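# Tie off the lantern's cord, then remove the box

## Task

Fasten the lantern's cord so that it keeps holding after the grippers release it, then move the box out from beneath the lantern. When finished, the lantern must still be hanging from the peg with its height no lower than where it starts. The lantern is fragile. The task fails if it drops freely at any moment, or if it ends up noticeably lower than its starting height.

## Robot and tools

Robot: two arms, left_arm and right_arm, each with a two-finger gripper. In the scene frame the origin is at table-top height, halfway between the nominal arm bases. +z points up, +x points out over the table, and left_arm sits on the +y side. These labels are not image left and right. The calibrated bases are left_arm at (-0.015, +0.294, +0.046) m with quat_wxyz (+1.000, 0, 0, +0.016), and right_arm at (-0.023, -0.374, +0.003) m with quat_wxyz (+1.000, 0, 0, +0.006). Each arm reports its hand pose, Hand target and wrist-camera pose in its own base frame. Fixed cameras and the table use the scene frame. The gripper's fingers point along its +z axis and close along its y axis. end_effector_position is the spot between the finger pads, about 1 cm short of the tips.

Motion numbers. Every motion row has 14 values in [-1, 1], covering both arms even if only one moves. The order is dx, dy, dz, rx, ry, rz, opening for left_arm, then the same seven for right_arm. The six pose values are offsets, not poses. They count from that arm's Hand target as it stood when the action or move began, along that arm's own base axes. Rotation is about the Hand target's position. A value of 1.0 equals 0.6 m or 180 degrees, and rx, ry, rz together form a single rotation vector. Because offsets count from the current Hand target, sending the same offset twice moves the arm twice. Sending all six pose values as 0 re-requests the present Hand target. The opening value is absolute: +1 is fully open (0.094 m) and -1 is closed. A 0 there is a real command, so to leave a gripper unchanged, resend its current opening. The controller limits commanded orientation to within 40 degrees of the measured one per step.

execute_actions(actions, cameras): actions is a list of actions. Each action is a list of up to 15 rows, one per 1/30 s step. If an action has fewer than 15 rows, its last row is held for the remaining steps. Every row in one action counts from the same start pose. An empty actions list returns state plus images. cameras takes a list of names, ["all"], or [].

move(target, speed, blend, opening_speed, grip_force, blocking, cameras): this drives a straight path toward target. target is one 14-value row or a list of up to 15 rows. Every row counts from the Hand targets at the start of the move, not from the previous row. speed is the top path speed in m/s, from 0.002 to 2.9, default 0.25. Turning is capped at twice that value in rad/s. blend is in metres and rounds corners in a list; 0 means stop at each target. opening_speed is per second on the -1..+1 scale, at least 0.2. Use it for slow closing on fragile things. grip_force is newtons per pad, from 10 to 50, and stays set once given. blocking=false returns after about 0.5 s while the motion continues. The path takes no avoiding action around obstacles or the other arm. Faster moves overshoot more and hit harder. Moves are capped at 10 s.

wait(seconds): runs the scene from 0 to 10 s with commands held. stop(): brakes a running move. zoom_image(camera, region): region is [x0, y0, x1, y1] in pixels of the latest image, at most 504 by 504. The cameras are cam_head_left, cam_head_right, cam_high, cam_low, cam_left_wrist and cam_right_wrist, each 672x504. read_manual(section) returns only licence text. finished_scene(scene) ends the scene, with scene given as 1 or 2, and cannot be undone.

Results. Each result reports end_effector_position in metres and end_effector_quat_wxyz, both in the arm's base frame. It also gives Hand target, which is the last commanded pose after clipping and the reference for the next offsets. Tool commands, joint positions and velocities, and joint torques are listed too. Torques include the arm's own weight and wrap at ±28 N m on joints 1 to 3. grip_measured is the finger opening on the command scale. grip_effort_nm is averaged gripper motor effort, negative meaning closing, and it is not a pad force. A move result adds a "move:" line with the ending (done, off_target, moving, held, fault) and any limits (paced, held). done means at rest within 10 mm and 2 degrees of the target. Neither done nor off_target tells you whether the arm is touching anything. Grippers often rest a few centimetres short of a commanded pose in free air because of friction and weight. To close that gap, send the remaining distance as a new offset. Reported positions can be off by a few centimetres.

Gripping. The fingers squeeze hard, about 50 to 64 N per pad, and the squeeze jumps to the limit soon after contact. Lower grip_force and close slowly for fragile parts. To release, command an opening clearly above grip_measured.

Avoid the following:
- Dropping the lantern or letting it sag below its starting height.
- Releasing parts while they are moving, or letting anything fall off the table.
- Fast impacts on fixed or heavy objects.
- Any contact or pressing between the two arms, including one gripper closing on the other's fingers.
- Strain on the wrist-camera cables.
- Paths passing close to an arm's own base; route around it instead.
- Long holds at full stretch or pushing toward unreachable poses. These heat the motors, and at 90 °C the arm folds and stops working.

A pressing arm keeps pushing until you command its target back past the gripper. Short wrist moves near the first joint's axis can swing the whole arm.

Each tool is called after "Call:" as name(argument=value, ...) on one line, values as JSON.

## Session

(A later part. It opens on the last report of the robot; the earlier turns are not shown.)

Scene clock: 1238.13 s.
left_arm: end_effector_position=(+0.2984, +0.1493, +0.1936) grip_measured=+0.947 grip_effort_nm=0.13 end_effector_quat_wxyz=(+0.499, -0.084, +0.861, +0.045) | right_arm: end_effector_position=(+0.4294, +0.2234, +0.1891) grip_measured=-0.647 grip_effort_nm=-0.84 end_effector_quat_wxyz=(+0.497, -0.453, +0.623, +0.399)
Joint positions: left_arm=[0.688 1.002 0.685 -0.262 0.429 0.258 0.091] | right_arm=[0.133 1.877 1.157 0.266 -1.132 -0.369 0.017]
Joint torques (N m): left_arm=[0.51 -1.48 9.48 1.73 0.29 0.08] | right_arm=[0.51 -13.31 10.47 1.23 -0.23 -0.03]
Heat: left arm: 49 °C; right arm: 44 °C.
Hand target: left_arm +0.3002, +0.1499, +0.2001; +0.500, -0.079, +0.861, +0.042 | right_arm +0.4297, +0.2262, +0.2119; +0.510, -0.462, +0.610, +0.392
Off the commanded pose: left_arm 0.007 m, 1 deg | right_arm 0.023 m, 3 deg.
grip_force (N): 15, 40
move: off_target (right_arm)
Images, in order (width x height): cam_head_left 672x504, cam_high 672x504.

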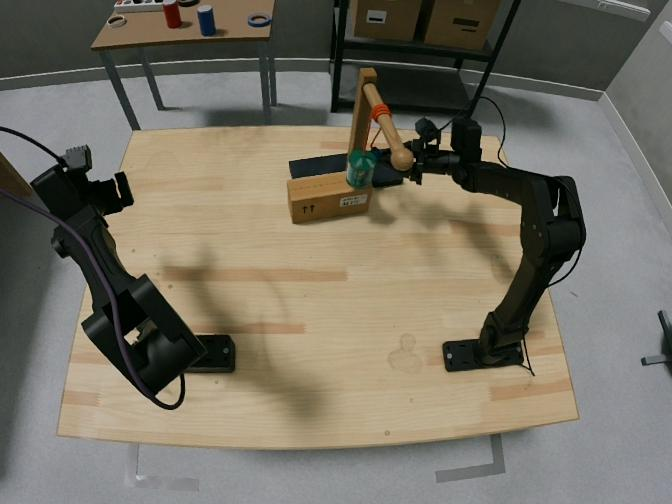

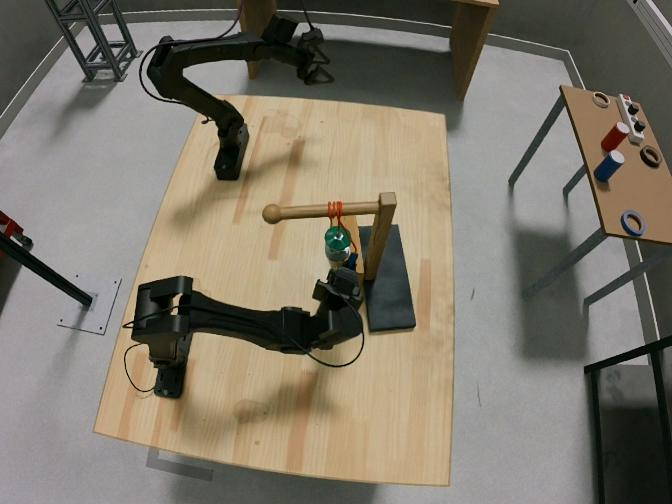

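Call:
move(target=[[0.0997,-0.3832,0.0165,-0.0073,-0.0839,-0.1657,1,0.0654,-0.0834,0.0570,0.0113,-0.0087,-0.1249,-0.85],[0.0197,-0.7948,-0.0335,-0.0434,-0.1376,-0.3005,1,0.1308,-0.1668,0.1140,0.0226,-0.0174,-0.2498,-0.85]], speed=0.22, blend=[0.05, 0], cameras=["cam_high", "cam_head_left", "cam_left_wrist", "cam_low"])

Scene clock: 1263.73 s.
left_arm: end_effector_position=(+0.3061, -0.3237, +0.1754) grip_measured=+0.998 grip_effort_nm=0.14 end_effector_quat_wxyz=(+0.617, +0.284, +0.685, -0.264) | right_arm: end_effector_position=(+0.4962, +0.1493, +0.2811) grip_measured=-0.647 grip_effort_nm=-0.84 end_effector_quat_wxyz=(+0.651, -0.233, +0.691, +0.211)
Joint positions: left_arm=[-0.828 1.576 0.53 0.947 -0.03 -0.013 0.094] | right_arm=[0.116 1.67 1.091 0.506 -0.522 -0.048 0.017]
Joint torques (N m): left_arm=[0.03 -4.67 7.66 2.36 -0.15 -0.02] | right_arm=[-1.36 -9.63 8.85 1.49 1.16 0.2]
Heat: left arm: 49 °C; right arm: 48 °C.
Hand target: left_arm +0.3122, -0.3269, +0.1800; +0.625, +0.279, +0.681, -0.261 | right_arm +0.5082, +0.1261, +0.2805; +0.653, -0.186, +0.713, +0.175
Off the commanded pose: left_arm 0.008 m, 1 deg | right_arm 0.026 m, 7 deg.
grip_force (N): 15, 40
move: off_target (right_arm)
Images, in order (width x height): cam_head_left 672x504, cam_high 672x504, cam_low 672x504, cam_left_wrist 672x504.

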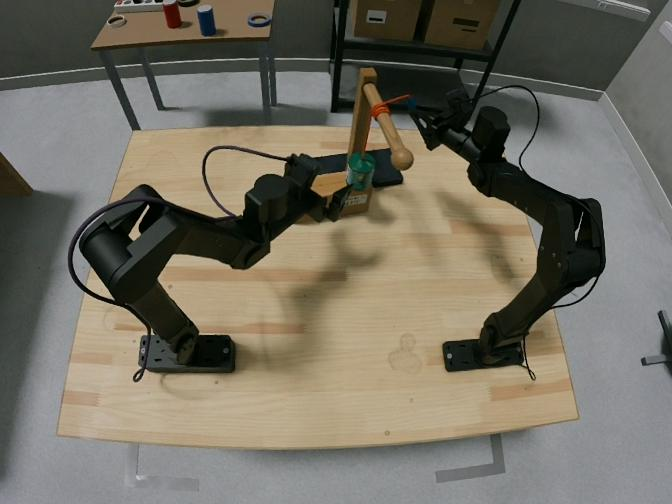

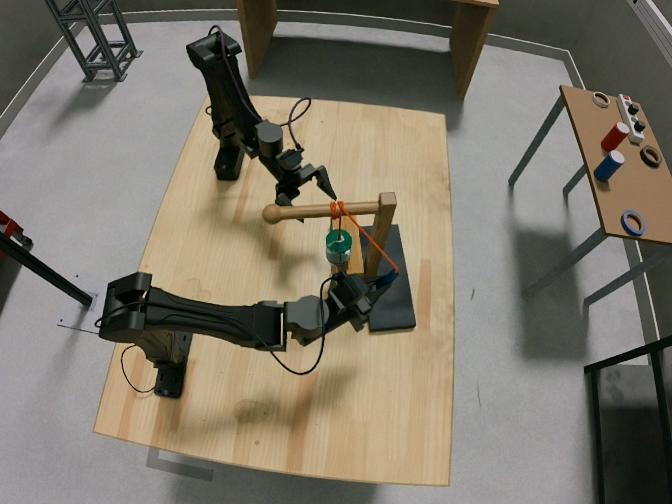

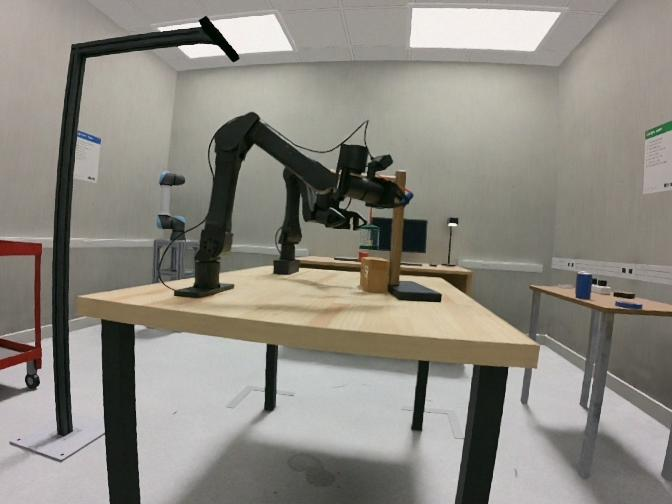

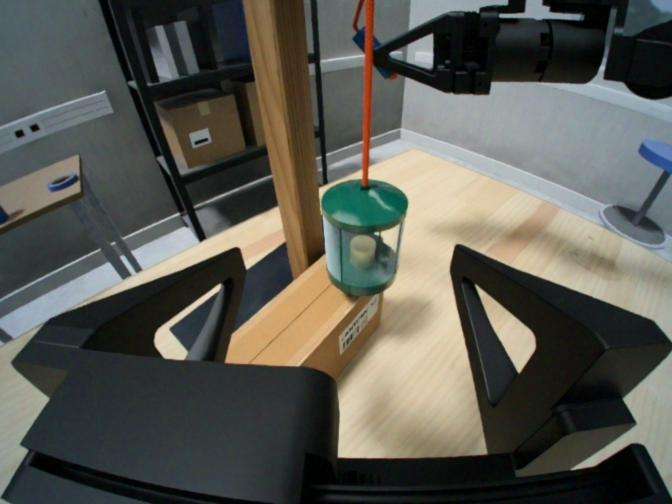

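Call:
execute_actions(actions=[], cameras=["cam_high", "cam_left_wrist", "cam_head_left"])

Scene clock: 1293.43 s.
left_arm: end_effector_position=(+0.3061, -0.3236, +0.1756) grip_measured=+0.998 grip_effort_nm=0.13 end_effector_quat_wxyz=(+0.617, +0.284, +0.685, -0.264) | right_arm: end_effector_position=(+0.4963, +0.1491, +0.2812) grip_measured=-0.647 grip_effort_nm=-0.84 end_effector_quat_wxyz=(+0.651, -0.233, +0.691, +0.211)
Joint positions: left_arm=[-0.828 1.576 0.53 0.947 -0.031 -0.013 0.094] | right_arm=[0.116 1.67 1.091 0.506 -0.521 -0.048 0.017]
Joint velocities: within noise
Joint torques (N m): left_arm=[0.02 -4.68 7.62 2.38 -0.14 0] | right_arm=[-1.42 -9.66 8.76 1.48 1.14 0.2]
Heat: left arm: 49 °C; right arm: 45 °C.
Hand target: left_arm +0.3122, -0.3269, +0.1800; +0.625, +0.278, +0.681, -0.261 | right_arm +0.5082, +0.1260, +0.2806; +0.653, -0.186, +0.713, +0.175
Tool commands: left_gripper/opening=+1.0 right_gripper/opening=-0.85
Off the commanded pose: left_arm 0.008 m, 1 deg | right_arm 0.026 m, 7 deg.
grip_force (N): 15, 40
Images, in order (width x height): cam_head_left 672x504, cam_high 672x504, cam_left_wrist 672x504.

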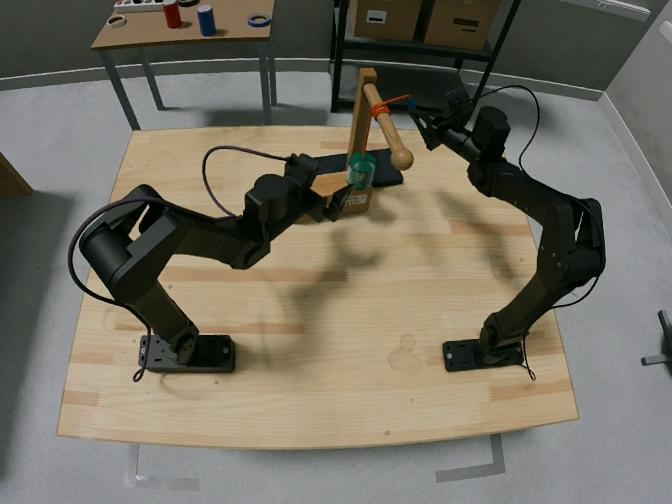

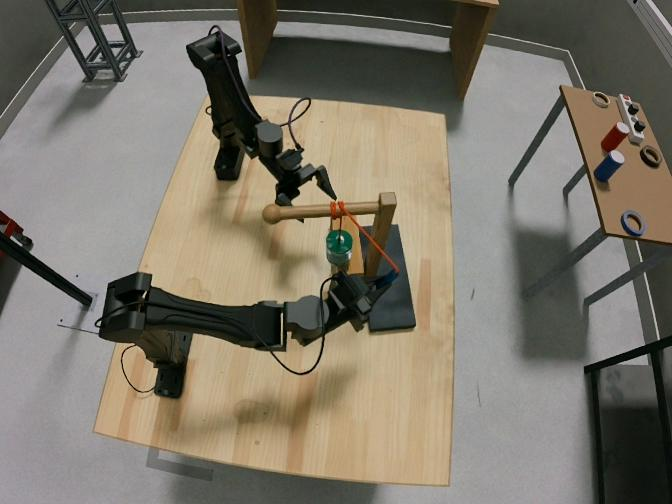

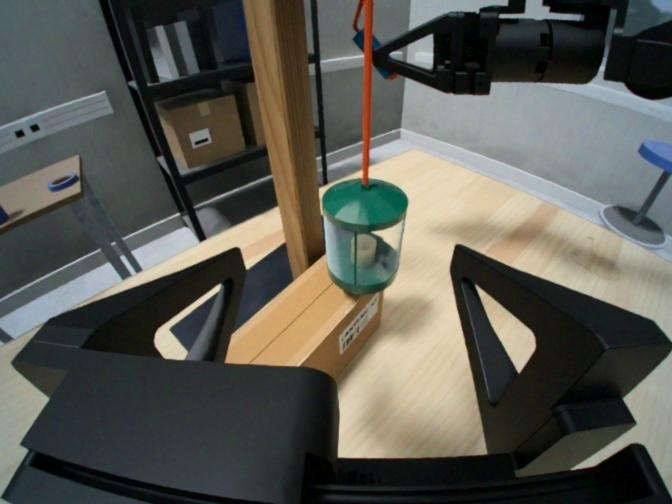

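Call:
move(target=[[-0.0132, -0.0058, -0.0582, 0, 0, 0, 1.0, 0, 0, 0, 0, 0, 0, -0.85]], speed=0.1, grip_force=[15, 40], cameras=["cam_left_wrist", "cam_low"])

Scene clock: 1325.93 s.
left_arm: end_effector_position=(+0.3052, -0.3319, +0.1553) grip_measured=+0.998 grip_effort_nm=0.14 end_effector_quat_wxyz=(+0.630, +0.279, +0.674, -0.267) | right_arm: end_effector_position=(+0.4963, +0.1491, +0.2812) grip_measured=-0.647 grip_effort_nm=-0.84 end_effector_quat_wxyz=(+0.651, -0.233, +0.691, +0.211)
Joint positions: left_arm=[-0.854 1.718 0.506 1.148 -0.061 -0.013 0.094] | right_arm=[0.116 1.67 1.091 0.506 -0.521 -0.048 0.017]
Joint torques (N m): left_arm=[-0.44 -5.35 4.12 2.35 -0.17 -0.03] | right_arm=[-1.4 -9.61 8.75 1.48 1.12 0.2]
Heat: left arm: 48 °C; right arm: 44 °C.
Hand target: left_arm +0.3042, -0.3304, +0.1452; +0.625, +0.279, +0.681, -0.261 | right_arm +0.5082, +0.1260, +0.2806; +0.653, -0.186, +0.713, +0.175
Off the commanded pose: left_arm 0.010 m, 1 deg | right_arm 0.026 m, 7 deg.
grip_force (N): 15, 40
move: off_target (right_arm)
Images, in order (width x height): cam_low 672x504, cam_left_wrist 672x504.

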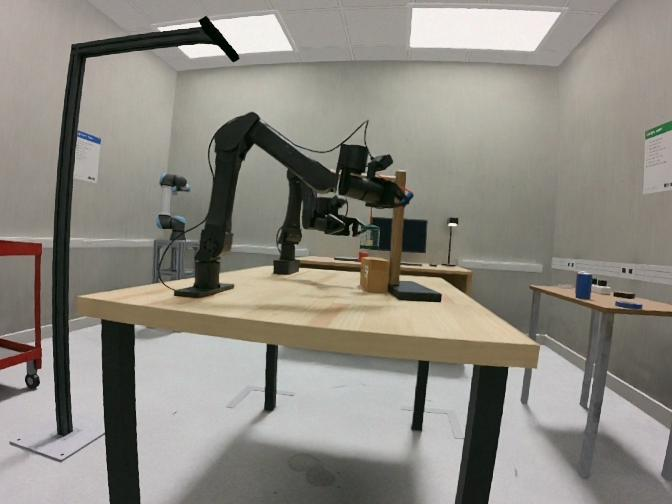

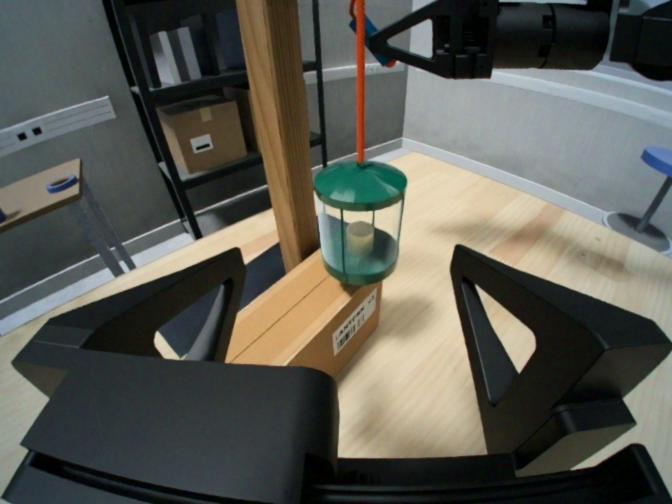

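Call:
move(target=[[0.048, -0.0618, -0.0167, 0, 0, 0, 1.0, 0, 0, 0, 0, 0, 0, -0.85]], speed=0.08, cameras=["cam_left_wrist", "cam_high"])

Scene clock: 1356.93 s.
left_arm: end_effector_position=(+0.3298, -0.3631, +0.1404) grip_measured=+0.998 grip_effort_nm=0.13 end_effector_quat_wxyz=(+0.627, +0.280, +0.677, -0.265) | right_arm: end_effector_position=(+0.4963, +0.1491, +0.2812) grip_measured=-0.647 grip_effort_nm=-0.84 end_effector_quat_wxyz=(+0.651, -0.233, +0.691, +0.211)
Joint positions: left_arm=[-0.861 1.887 0.658 1.156 -0.069 -0.013 0.094] | right_arm=[0.116 1.67 1.091 0.506 -0.521 -0.048 0.017]
Joint torques (N m): left_arm=[-0.49 -6.48 6.64 2.15 -0.14 -0.03] | right_arm=[-1.31 -9.61 8.66 1.49 1.16 0.17]
Heat: left arm: 46 °C; right arm: 44 °C.
Hand target: left_arm +0.3330, -0.3675, +0.1349; +0.625, +0.279, +0.681, -0.261 | right_arm +0.5082, +0.1260, +0.2806; +0.653, -0.186, +0.713, +0.175
Off the commanded pose: left_arm 0.008 m, 1 deg | right_arm 0.026 m, 7 deg.
grip_force (N): 15, 40
move: off_target (right_arm)
Images, in order (width x height): cam_high 672x504, cam_left_wrist 672x504.

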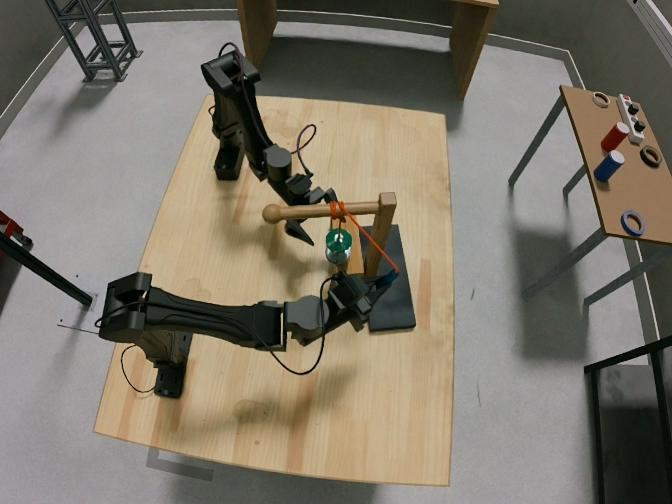

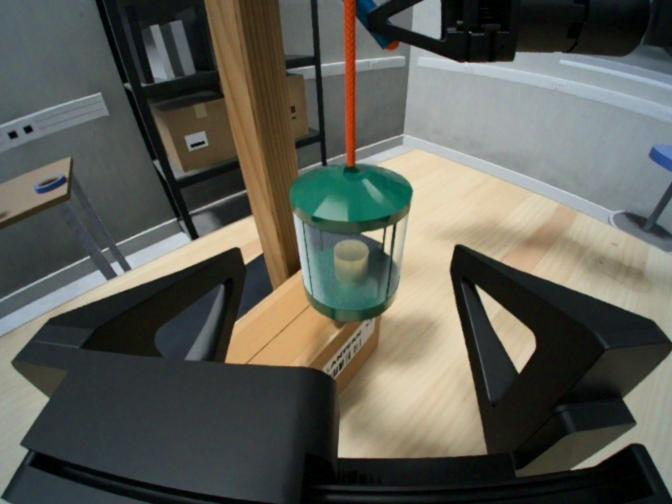

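Call:
move(target=[[0.0263, -0.0248, -0.0125, 0, 0, 0, 1.0, 0, 0, 0, 0, 0, 0, -0.85]], speed=0.06, cameras=["cam_left_wrist", "cam_head_left"])

Scene clock: 1386.43 s.
left_arm: end_effector_position=(+0.3439, -0.3795, +0.1360) grip_measured=+0.998 grip_effort_nm=0.13 end_effector_quat_wxyz=(+0.630, +0.279, +0.675, -0.266) | right_arm: end_effector_position=(+0.4963, +0.1491, +0.2812) grip_measured=-0.647 grip_effort_nm=-0.84 end_effector_quat_wxyz=(+0.651, -0.233, +0.691, +0.211)
Joint positions: left_arm=[-0.861 1.967 0.746 1.156 -0.069 -0.013 0.094] | right_arm=[0.116 1.67 1.091 0.506 -0.521 -0.048 0.017]
Joint torques (N m): left_arm=[0.16 -7.05 6.71 2.09 -0.09 -0.02] | right_arm=[-1.4 -9.65 8.81 1.49 1.14 0.2]
Heat: left arm: 46 °C; right arm: 44 °C.
Hand target: left_arm +0.3488, -0.3824, +0.1276; +0.625, +0.279, +0.681, -0.261 | right_arm +0.5082, +0.1260, +0.2806; +0.653, -0.186, +0.713, +0.175
Off the commanded pose: left_arm 0.010 m, 1 deg | right_arm 0.026 m, 7 deg.
grip_force (N): 15, 40
move: off_target (right_arm)
Images, in order (width x height): cam_head_left 672x504, cam_left_wrist 672x504.

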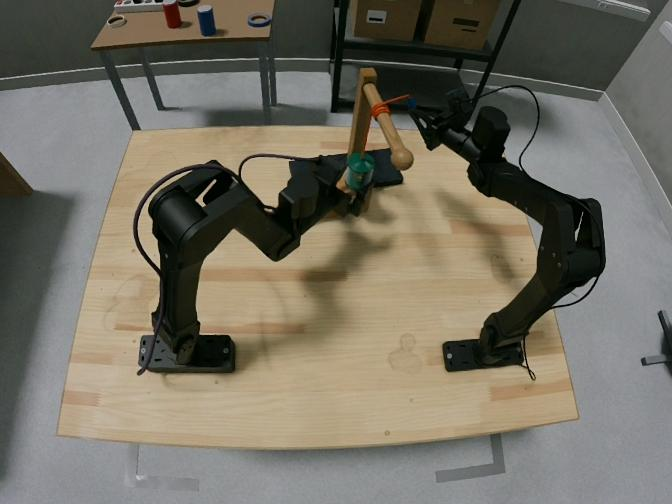

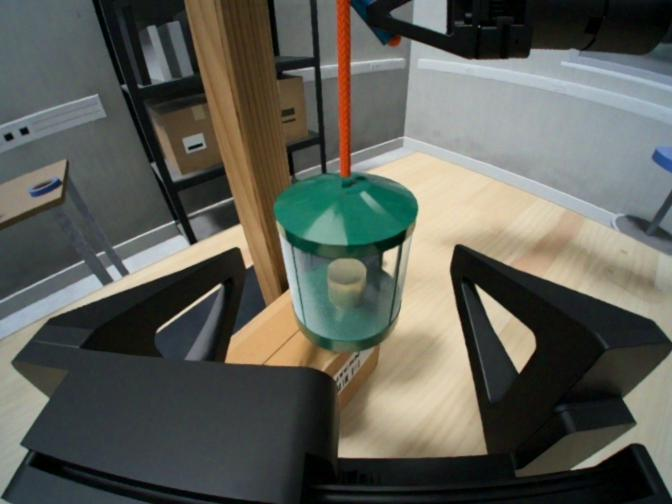

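Call:
move(target=[[0, 0, 0, 0, 0, 0, -0.1, 0, 0, 0, 0, 0, 0, -0.85]], speed=0.05, opening_speed=0.4, grip_force=[15, 40], cameras=["cam_left_wrist"])

Scene clock: 1411.77 s.
left_arm: end_effector_position=(+0.3439, -0.3795, +0.1360) grip_measured=+0.152 grip_effort_nm=-0.34 end_effector_quat_wxyz=(+0.630, +0.279, +0.675, -0.266) | right_arm: end_effector_position=(+0.4963, +0.1491, +0.2812) grip_measured=-0.647 grip_effort_nm=-0.84 end_effector_quat_wxyz=(+0.651, -0.233, +0.691, +0.211)
Joint positions: left_arm=[-0.861 1.967 0.746 1.156 -0.069 -0.013 0.054] | right_arm=[0.116 1.67 1.091 0.506 -0.521 -0.048 0.017]
Joint torques (N m): left_arm=[0.17 -7.04 6.68 2.08 -0.09 -0.04] | right_arm=[-1.39 -9.58 8.72 1.49 1.16 0.18]
Heat: left arm: 48 °C; right arm: 44 °C.
Hand target: left_arm +0.3488, -0.3824, +0.1276; +0.625, +0.279, +0.681, -0.261 | right_arm +0.5082, +0.1260, +0.2806; +0.653, -0.186, +0.713, +0.175
Off the commanded pose: left_arm 0.010 m, 1 deg | right_arm 0.026 m, 7 deg.
grip_force (N): 15, 40
move: off_target (right_arm)
Images, in order (width x height): cam_left_wrist 672x504.

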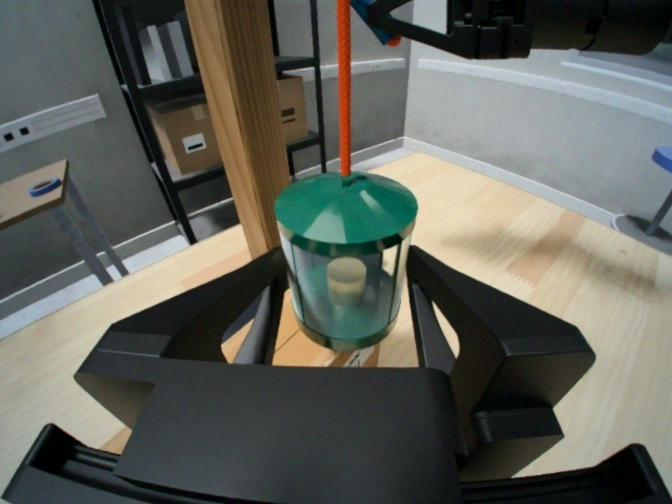

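Call:
move(target=[[0,0,0,0,0,0,-0.1, -0.0120,-0.0172,-0.0398,0,0,0.0444,-0.85],[0,0,0,0,0,0,-0.1, -0.0487,0.0435,-0.125,-0.0110,0.0127,0.1222,-0.85],[0,0,0,0,0,0,-0.1, -0.0860,0.1220,-0.1750,-0.02135,0.01856,0.2109,-0.85],[0,0,0,0,0,0,-0.1, -0.1038,0.1538,-0.1825,-0.02262,0.01735,0.24983,-0.85]], speed=0.1, blend=[0.02, 0.02, 0.02, 0], cameras=["cam_high", "cam_left_wrist", "cam_head_left", "cam_right_wrist"])

Scene clock: 1521.10 s.
left_arm: end_effector_position=(+0.3439, -0.3795, +0.1360) grip_measured=+0.149 grip_effort_nm=-0.38 end_effector_quat_wxyz=(+0.630, +0.279, +0.675, -0.266) | right_arm: end_effector_position=(+0.4388, +0.2185, +0.1949) grip_measured=-0.647 grip_effort_nm=-0.84 end_effector_quat_wxyz=(+0.539, -0.480, +0.575, +0.386)
Joint positions: left_arm=[-0.861 1.967 0.746 1.156 -0.069 -0.013 0.054] | right_arm=[0.112 1.926 1.16 0.435 -1.187 -0.382 0.017]
Joint torques (N m): left_arm=[0.13 -7.08 6.68 2.09 -0.08 -0.04] | right_arm=[0.12 -7.15 8.42 0.71 0.17 -0.08]
Heat: left arm: 47 °C; right arm: 43 °C.
Hand target: left_arm +0.3488, -0.3824, +0.1276; +0.625, +0.279, +0.681, -0.261 | right_arm +0.4459, +0.2183, +0.1710; +0.510, -0.462, +0.610, +0.392
Off the commanded pose: left_arm 0.010 m, 1 deg | right_arm 0.025 m, 6 deg.
grip_force (N): 15, 40
move: off_target (right_arm)
Images, in order (width x height): cam_head_left 672x504, cam_high 672x504, cam_left_wrist 672x504, cam_right_wrist 672x504.

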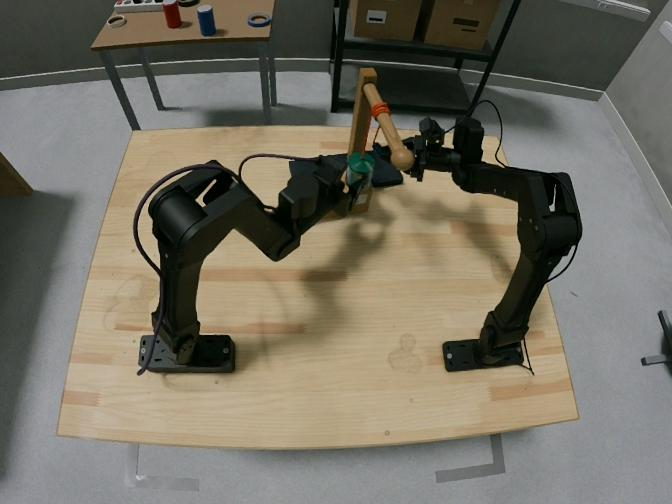

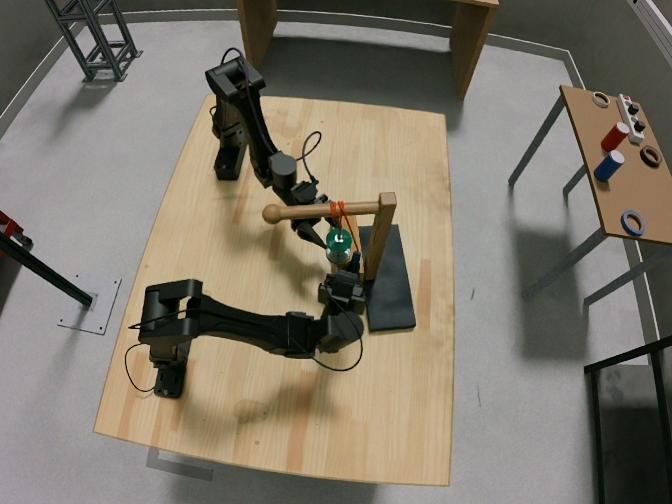

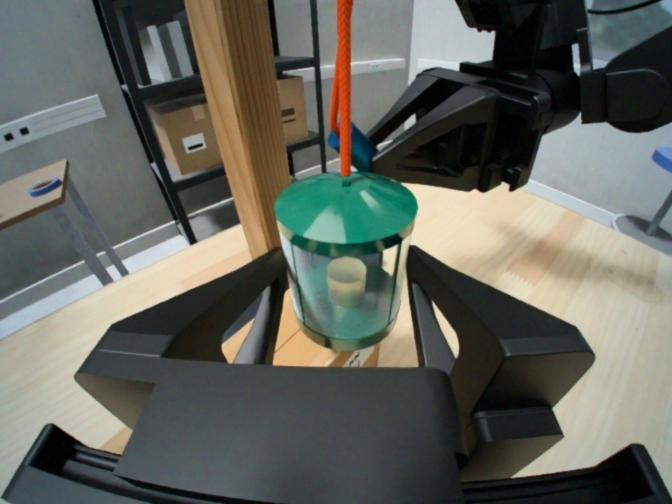

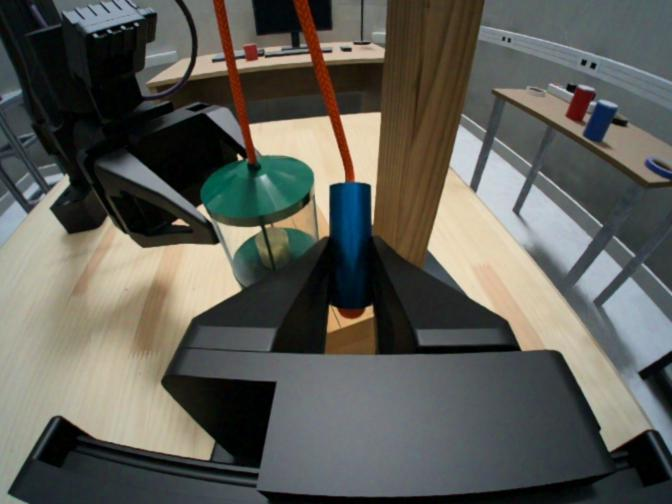

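Call:
zoom_image(camera="cam_high", region=[310, 185, 400, 265])

Call:
zoom_image(camera="cam_head_left", region=[335, 60, 425, 180])

Scaled by 5.600 from the camera's 672x504 image, which has a finer 960x720 frame.

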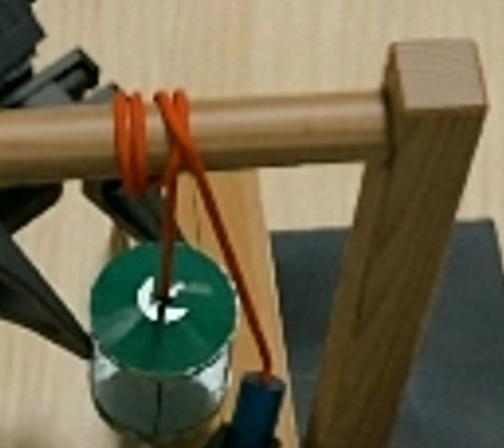

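Scaled by 4.200 from the camera's 672x504 image, which has a finer 960x720 frame.

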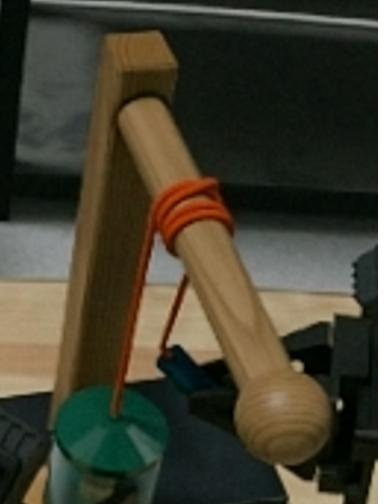

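Call:
move(target=[[0,0,0,0,0,0,-0.1, 0,0,0,0,0,0,-0.35]], speed=0.05, opening_speed=0.25, cameras=["cam_high", "cam_right_wrist", "cam_head_left"])

Scene clock: 1545.67 s.
left_arm: end_effector_position=(+0.3439, -0.3795, +0.1360) grip_measured=+0.149 grip_effort_nm=-0.38 end_effector_quat_wxyz=(+0.630, +0.279, +0.675, -0.266) | right_arm: end_effector_position=(+0.4422, +0.2165, +0.1748) grip_measured=-0.351 grip_effort_nm=0.08 end_effector_quat_wxyz=(+0.515, -0.461, +0.608, +0.390)
Joint positions: left_arm=[-0.861 1.967 0.746 1.156 -0.069 -0.013 0.054] | right_arm=[0.112 1.947 1.16 0.369 -1.153 -0.386 0.03]
Joint torques (N m): left_arm=[0.12 -7.06 6.67 2.1 -0.08 -0.02] | right_arm=[0.24 -8.7 9.52 1.25 -0.24 -0.13]
Heat: left arm: 47 °C; right arm: 39 °C.
Hand target: left_arm +0.3488, -0.3824, +0.1276; +0.625, +0.279, +0.681, -0.261 | right_arm +0.4459, +0.2183, +0.1709; +0.510, -0.462, +0.610, +0.392
Off the commanded pose: left_arm 0.010 m, 1 deg | right_arm 0.006 m, 1 deg.
grip_force (N): 15, 40
move: done
Images, in order (width x height): cam_head_left 672x504, cam_high 672x504, cam_right_wrist 672x504.

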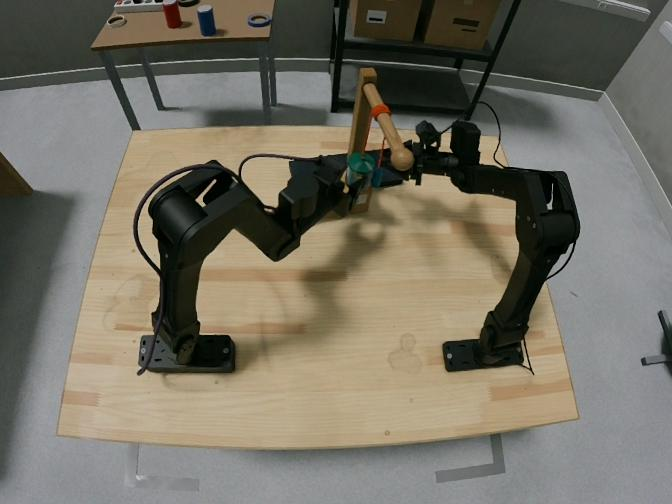

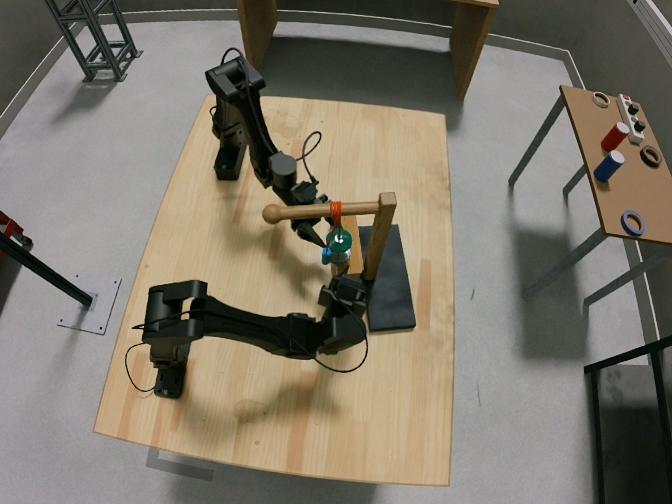

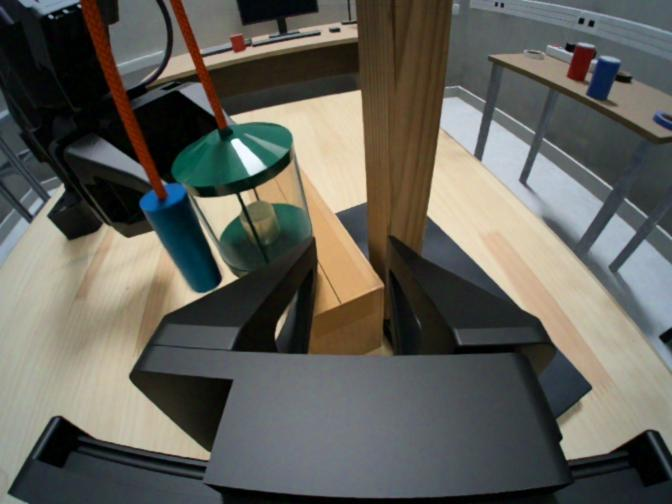

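Call:
zoom_image(camera="cam_high", region=[310, 185, 400, 275])

Call:
zoom_image(camera="cam_head_left", region=[335, 80, 425, 200])

Scaled by 5.600 from the camera's 672x504 image, which has a finer 960x720 frame.

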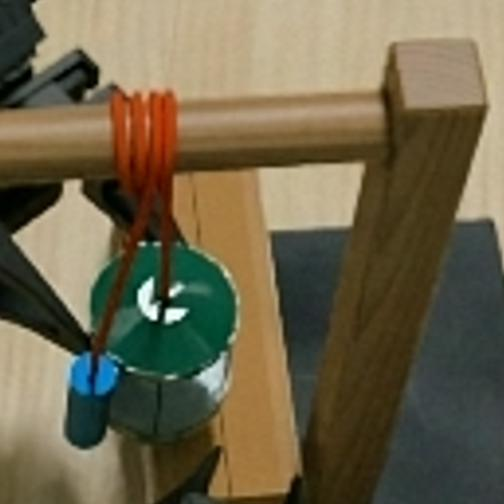

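Scaled by 4.200 from the camera's 672x504 image, which has a finer 960x720 frame.

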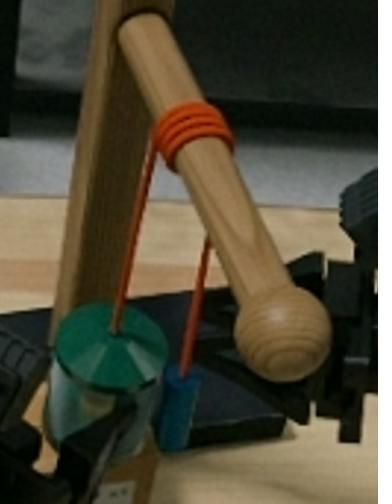

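Call:
move(target=[[0,0,0,0,0,0,-0.1, -0.0510,-0.1903,0.0347,0,0,0,-0.35]], speed=0.1, cameras=["cam_high", "cam_left_wrist", "cam_right_wrist"])

Scene clock: 1568.00 s.
left_arm: end_effector_position=(+0.3439, -0.3795, +0.1360) grip_measured=+0.149 grip_effort_nm=-0.38 end_effector_quat_wxyz=(+0.630, +0.279, +0.675, -0.266) | right_arm: end_effector_position=(+0.4137, +0.1039, +0.1823) grip_measured=-0.351 grip_effort_nm=0.08 end_effector_quat_wxyz=(+0.505, -0.458, +0.621, +0.386)
Joint positions: left_arm=[-0.861 1.967 0.746 1.156 -0.069 -0.013 0.054] | right_arm=[-0.182 1.89 1.284 -0.491 -1.354 -1.069 0.03]
Joint torques (N m): left_arm=[0.12 -7.08 6.71 2.08 -0.07 -0.04] | right_arm=[-0.09 -9.57 9.84 0.57 -0.81 -0.14]
Heat: left arm: 47 °C; right arm: 38 °C.
Hand target: left_arm +0.3488, -0.3824, +0.1276; +0.625, +0.279, +0.681, -0.261 | right_arm +0.4153, +0.1041, +0.1917; +0.510, -0.462, +0.610, +0.392
Off the commanded pose: left_arm 0.010 m, 1 deg | right_arm 0.010 m, 2 deg.
grip_force (N): 15, 40
move: done
Images, in order (width x height): cam_high 672x504, cam_left_wrist 672x504, cam_right_wrist 672x504.

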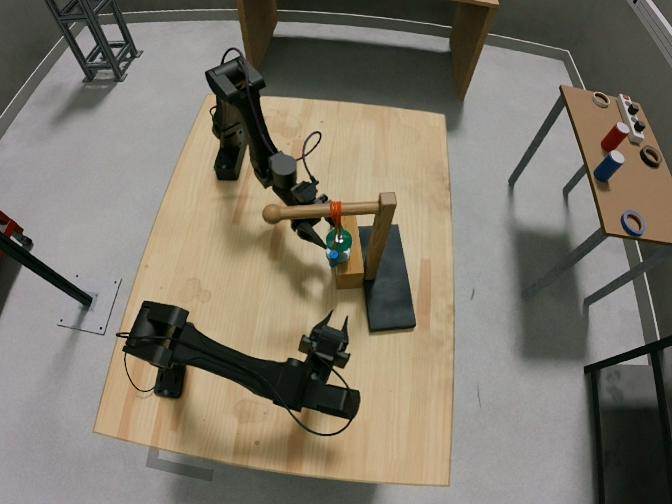

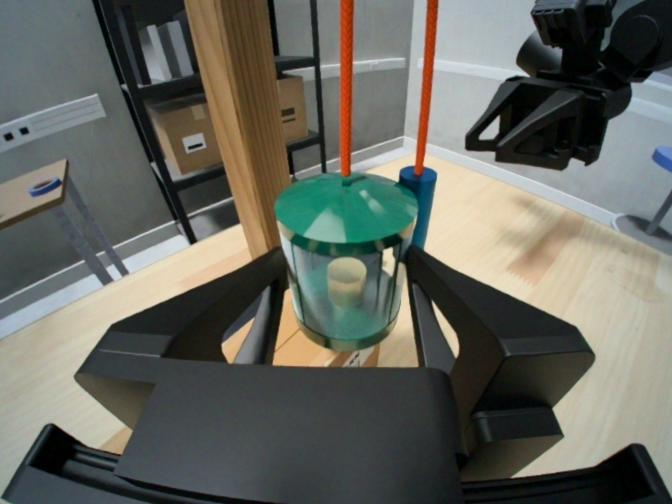

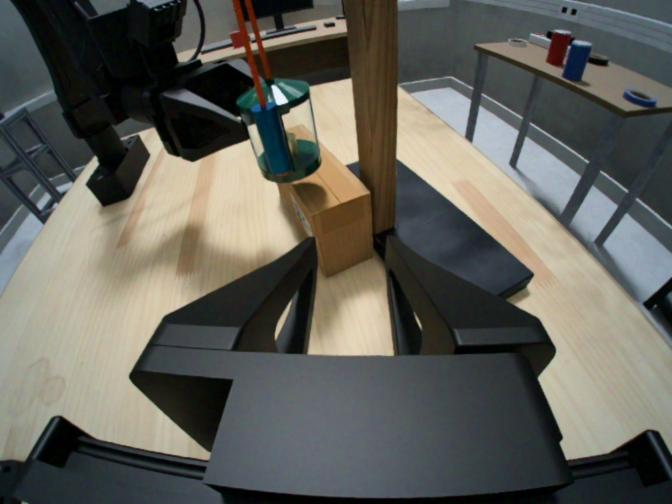

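Call:
move(target=[[0,0,-0.02,0,0,0,-0.1, 0,0,0,0,0,0,-0.35]], speed=0.03, cameras=["cam_high", "cam_left_wrist", "cam_right_wrist"])

Scene clock: 1586.90 s.
left_arm: end_effector_position=(+0.3449, -0.3806, +0.1339) grip_measured=+0.149 grip_effort_nm=-0.38 end_effector_quat_wxyz=(+0.638, +0.275, +0.667, -0.271) | right_arm: end_effector_position=(+0.4135, +0.1040, +0.1832) grip_measured=-0.351 grip_effort_nm=0.08 end_effector_quat_wxyz=(+0.505, -0.460, +0.620, +0.386)
Joint positions: left_arm=[-0.861 2.003 0.746 1.217 -0.069 -0.013 0.054] | right_arm=[-0.182 1.89 1.29 -0.504 -1.354 -1.079 0.03]
Joint torques (N m): left_arm=[0.14 -6.61 5.9 1.97 -0.08 -0.02] | right_arm=[-0.09 -9.35 9.92 0.55 -0.83 -0.11]
Heat: left arm: 47 °C; right arm: 39 °C.
Hand target: left_arm +0.3489, -0.3824, +0.1156; +0.625, +0.278, +0.681, -0.261 | right_arm +0.4153, +0.1041, +0.1917; +0.510, -0.462, +0.610, +0.392
Off the commanded pose: left_arm 0.019 m, 3 deg | right_arm 0.009 m, 1 deg.
grip_force (N): 15, 40
move: off_target (left_arm)
Images, in order (width x height): cam_high 672x504, cam_left_wrist 672x504, cam_right_wrist 672x504.

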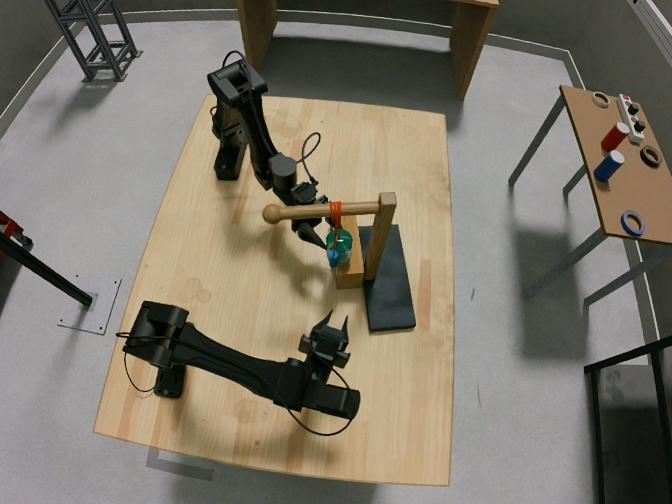

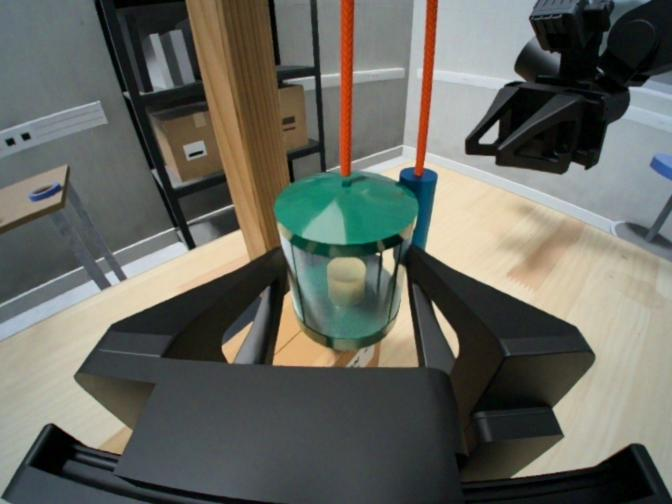

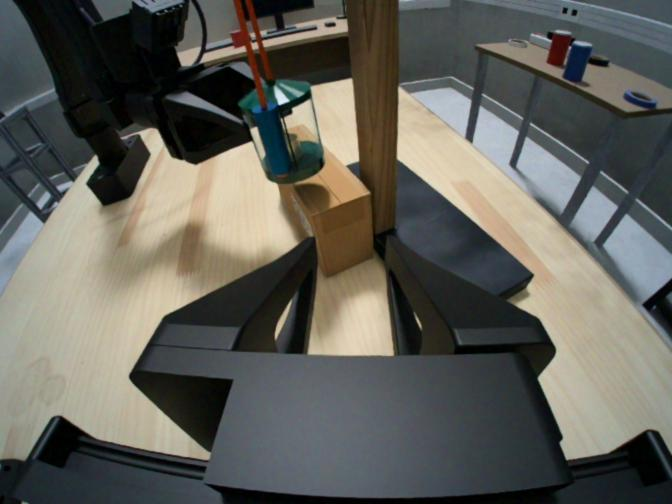

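Call:
move(target=[[0,0,-0.0167,0,0,0,-0.1, 0,0,0,0,0,0,-0.35]], speed=0.03, cameras=["cam_high", "cam_right_wrist"])

Scene clock: 1596.27 s.
left_arm: end_effector_position=(+0.3454, -0.3812, +0.1328) grip_measured=+0.149 grip_effort_nm=-0.38 end_effector_quat_wxyz=(+0.647, +0.270, +0.658, -0.275) | right_arm: end_effector_position=(+0.4134, +0.1040, +0.1831) grip_measured=-0.351 grip_effort_nm=0.08 end_effector_quat_wxyz=(+0.505, -0.460, +0.620, +0.386)
Joint positions: left_arm=[-0.861 2.036 0.746 1.278 -0.069 -0.013 0.054] | right_arm=[-0.182 1.89 1.29 -0.505 -1.354 -1.08 0.03]
Joint torques (N m): left_arm=[0.18 -6.45 5.27 1.78 -0.09 -0.03] | right_arm=[-0.12 -9.28 10 0.54 -0.83 -0.11]
Heat: left arm: 47 °C; right arm: 40 °C.
Hand target: left_arm +0.3488, -0.3824, +0.1055; +0.625, +0.279, +0.681, -0.261 | right_arm +0.4153, +0.1041, +0.1917; +0.510, -0.462, +0.610, +0.392
Off the commanded pose: left_arm 0.027 m, 4 deg | right_arm 0.009 m, 1 deg.
grip_force (N): 15, 40
move: off_target (left_arm)
Images, in order (width x height): cam_high 672x504, cam_right_wrist 672x504.

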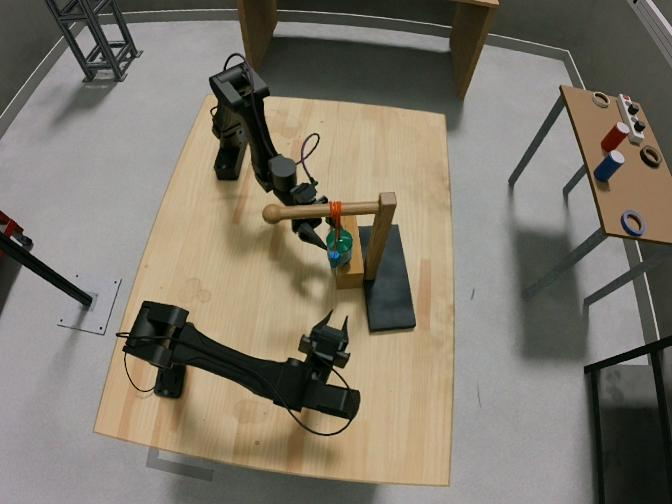

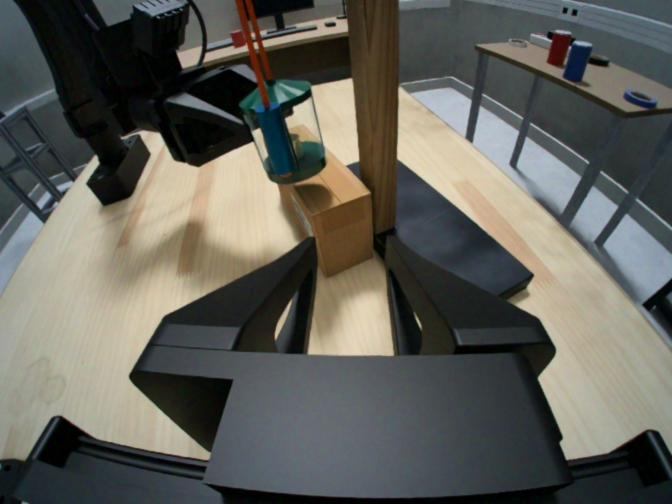

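Call:
move(target=[[0,0,0.0367,0,0,0,-0.1, 0,0,0,0,0,0,-0.35],[0,0,0.0367,0,0,0,0.95, 0,0,0,0,0,0,-0.35]], speed=0.04, opening_speed=0.4, cameras=["cam_high", "cam_left_wrist", "cam_right_wrist"])

Scene clock: 1616.13 s.
left_arm: end_effector_position=(+0.3461, -0.3820, +0.1184) grip_measured=+0.947 grip_effort_nm=0.14 end_effector_quat_wxyz=(+0.621, +0.282, +0.682, -0.262) | right_arm: end_effector_position=(+0.4134, +0.1040, +0.1831) grip_measured=-0.351 grip_effort_nm=0.08 end_effector_quat_wxyz=(+0.505, -0.460, +0.620, +0.386)
Joint positions: left_arm=[-0.861 2.02 0.757 1.173 -0.069 -0.013 0.091] | right_arm=[-0.182 1.89 1.29 -0.505 -1.354 -1.08 0.03]
Joint torques (N m): left_arm=[0.13 -11.22 5.71 1.91 -0.09 -0.02] | right_arm=[-0.16 -9.25 9.89 0.54 -0.83 -0.1]
Heat: left arm: 46 °C; right arm: 40 °C.
Hand target: left_arm +0.3489, -0.3824, +0.1276; +0.625, +0.278, +0.681, -0.261 | right_arm +0.4153, +0.1041, +0.1917; +0.510, -0.462, +0.610, +0.392
Off the commanded pose: left_arm 0.010 m, 1 deg | right_arm 0.009 m, 1 deg.
grip_force (N): 15, 40
move: done; target 2's new opening was sent with left_arm's hand 0.006 m and 3 deg from that target
Images, in order (width x height): cam_high 672x504, cam_left_wrist 672x504, cam_right_wrist 672x504.

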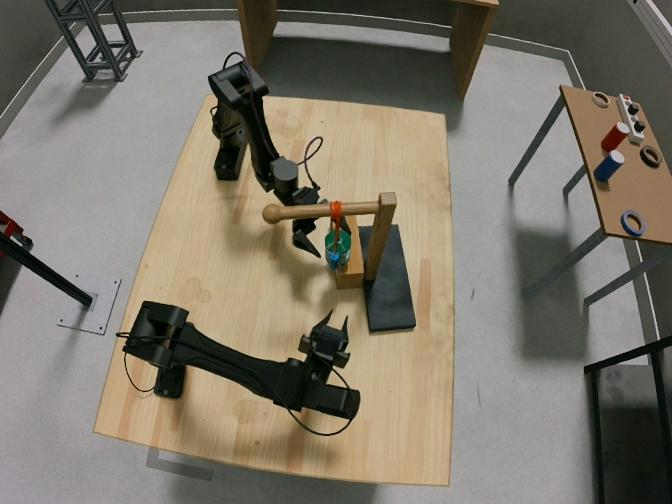

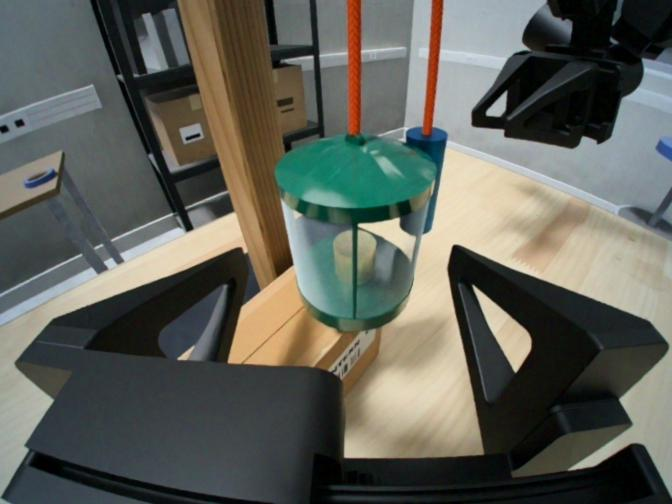

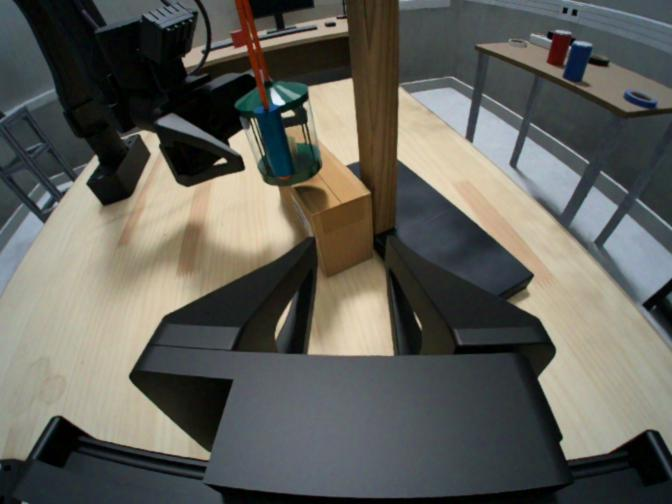

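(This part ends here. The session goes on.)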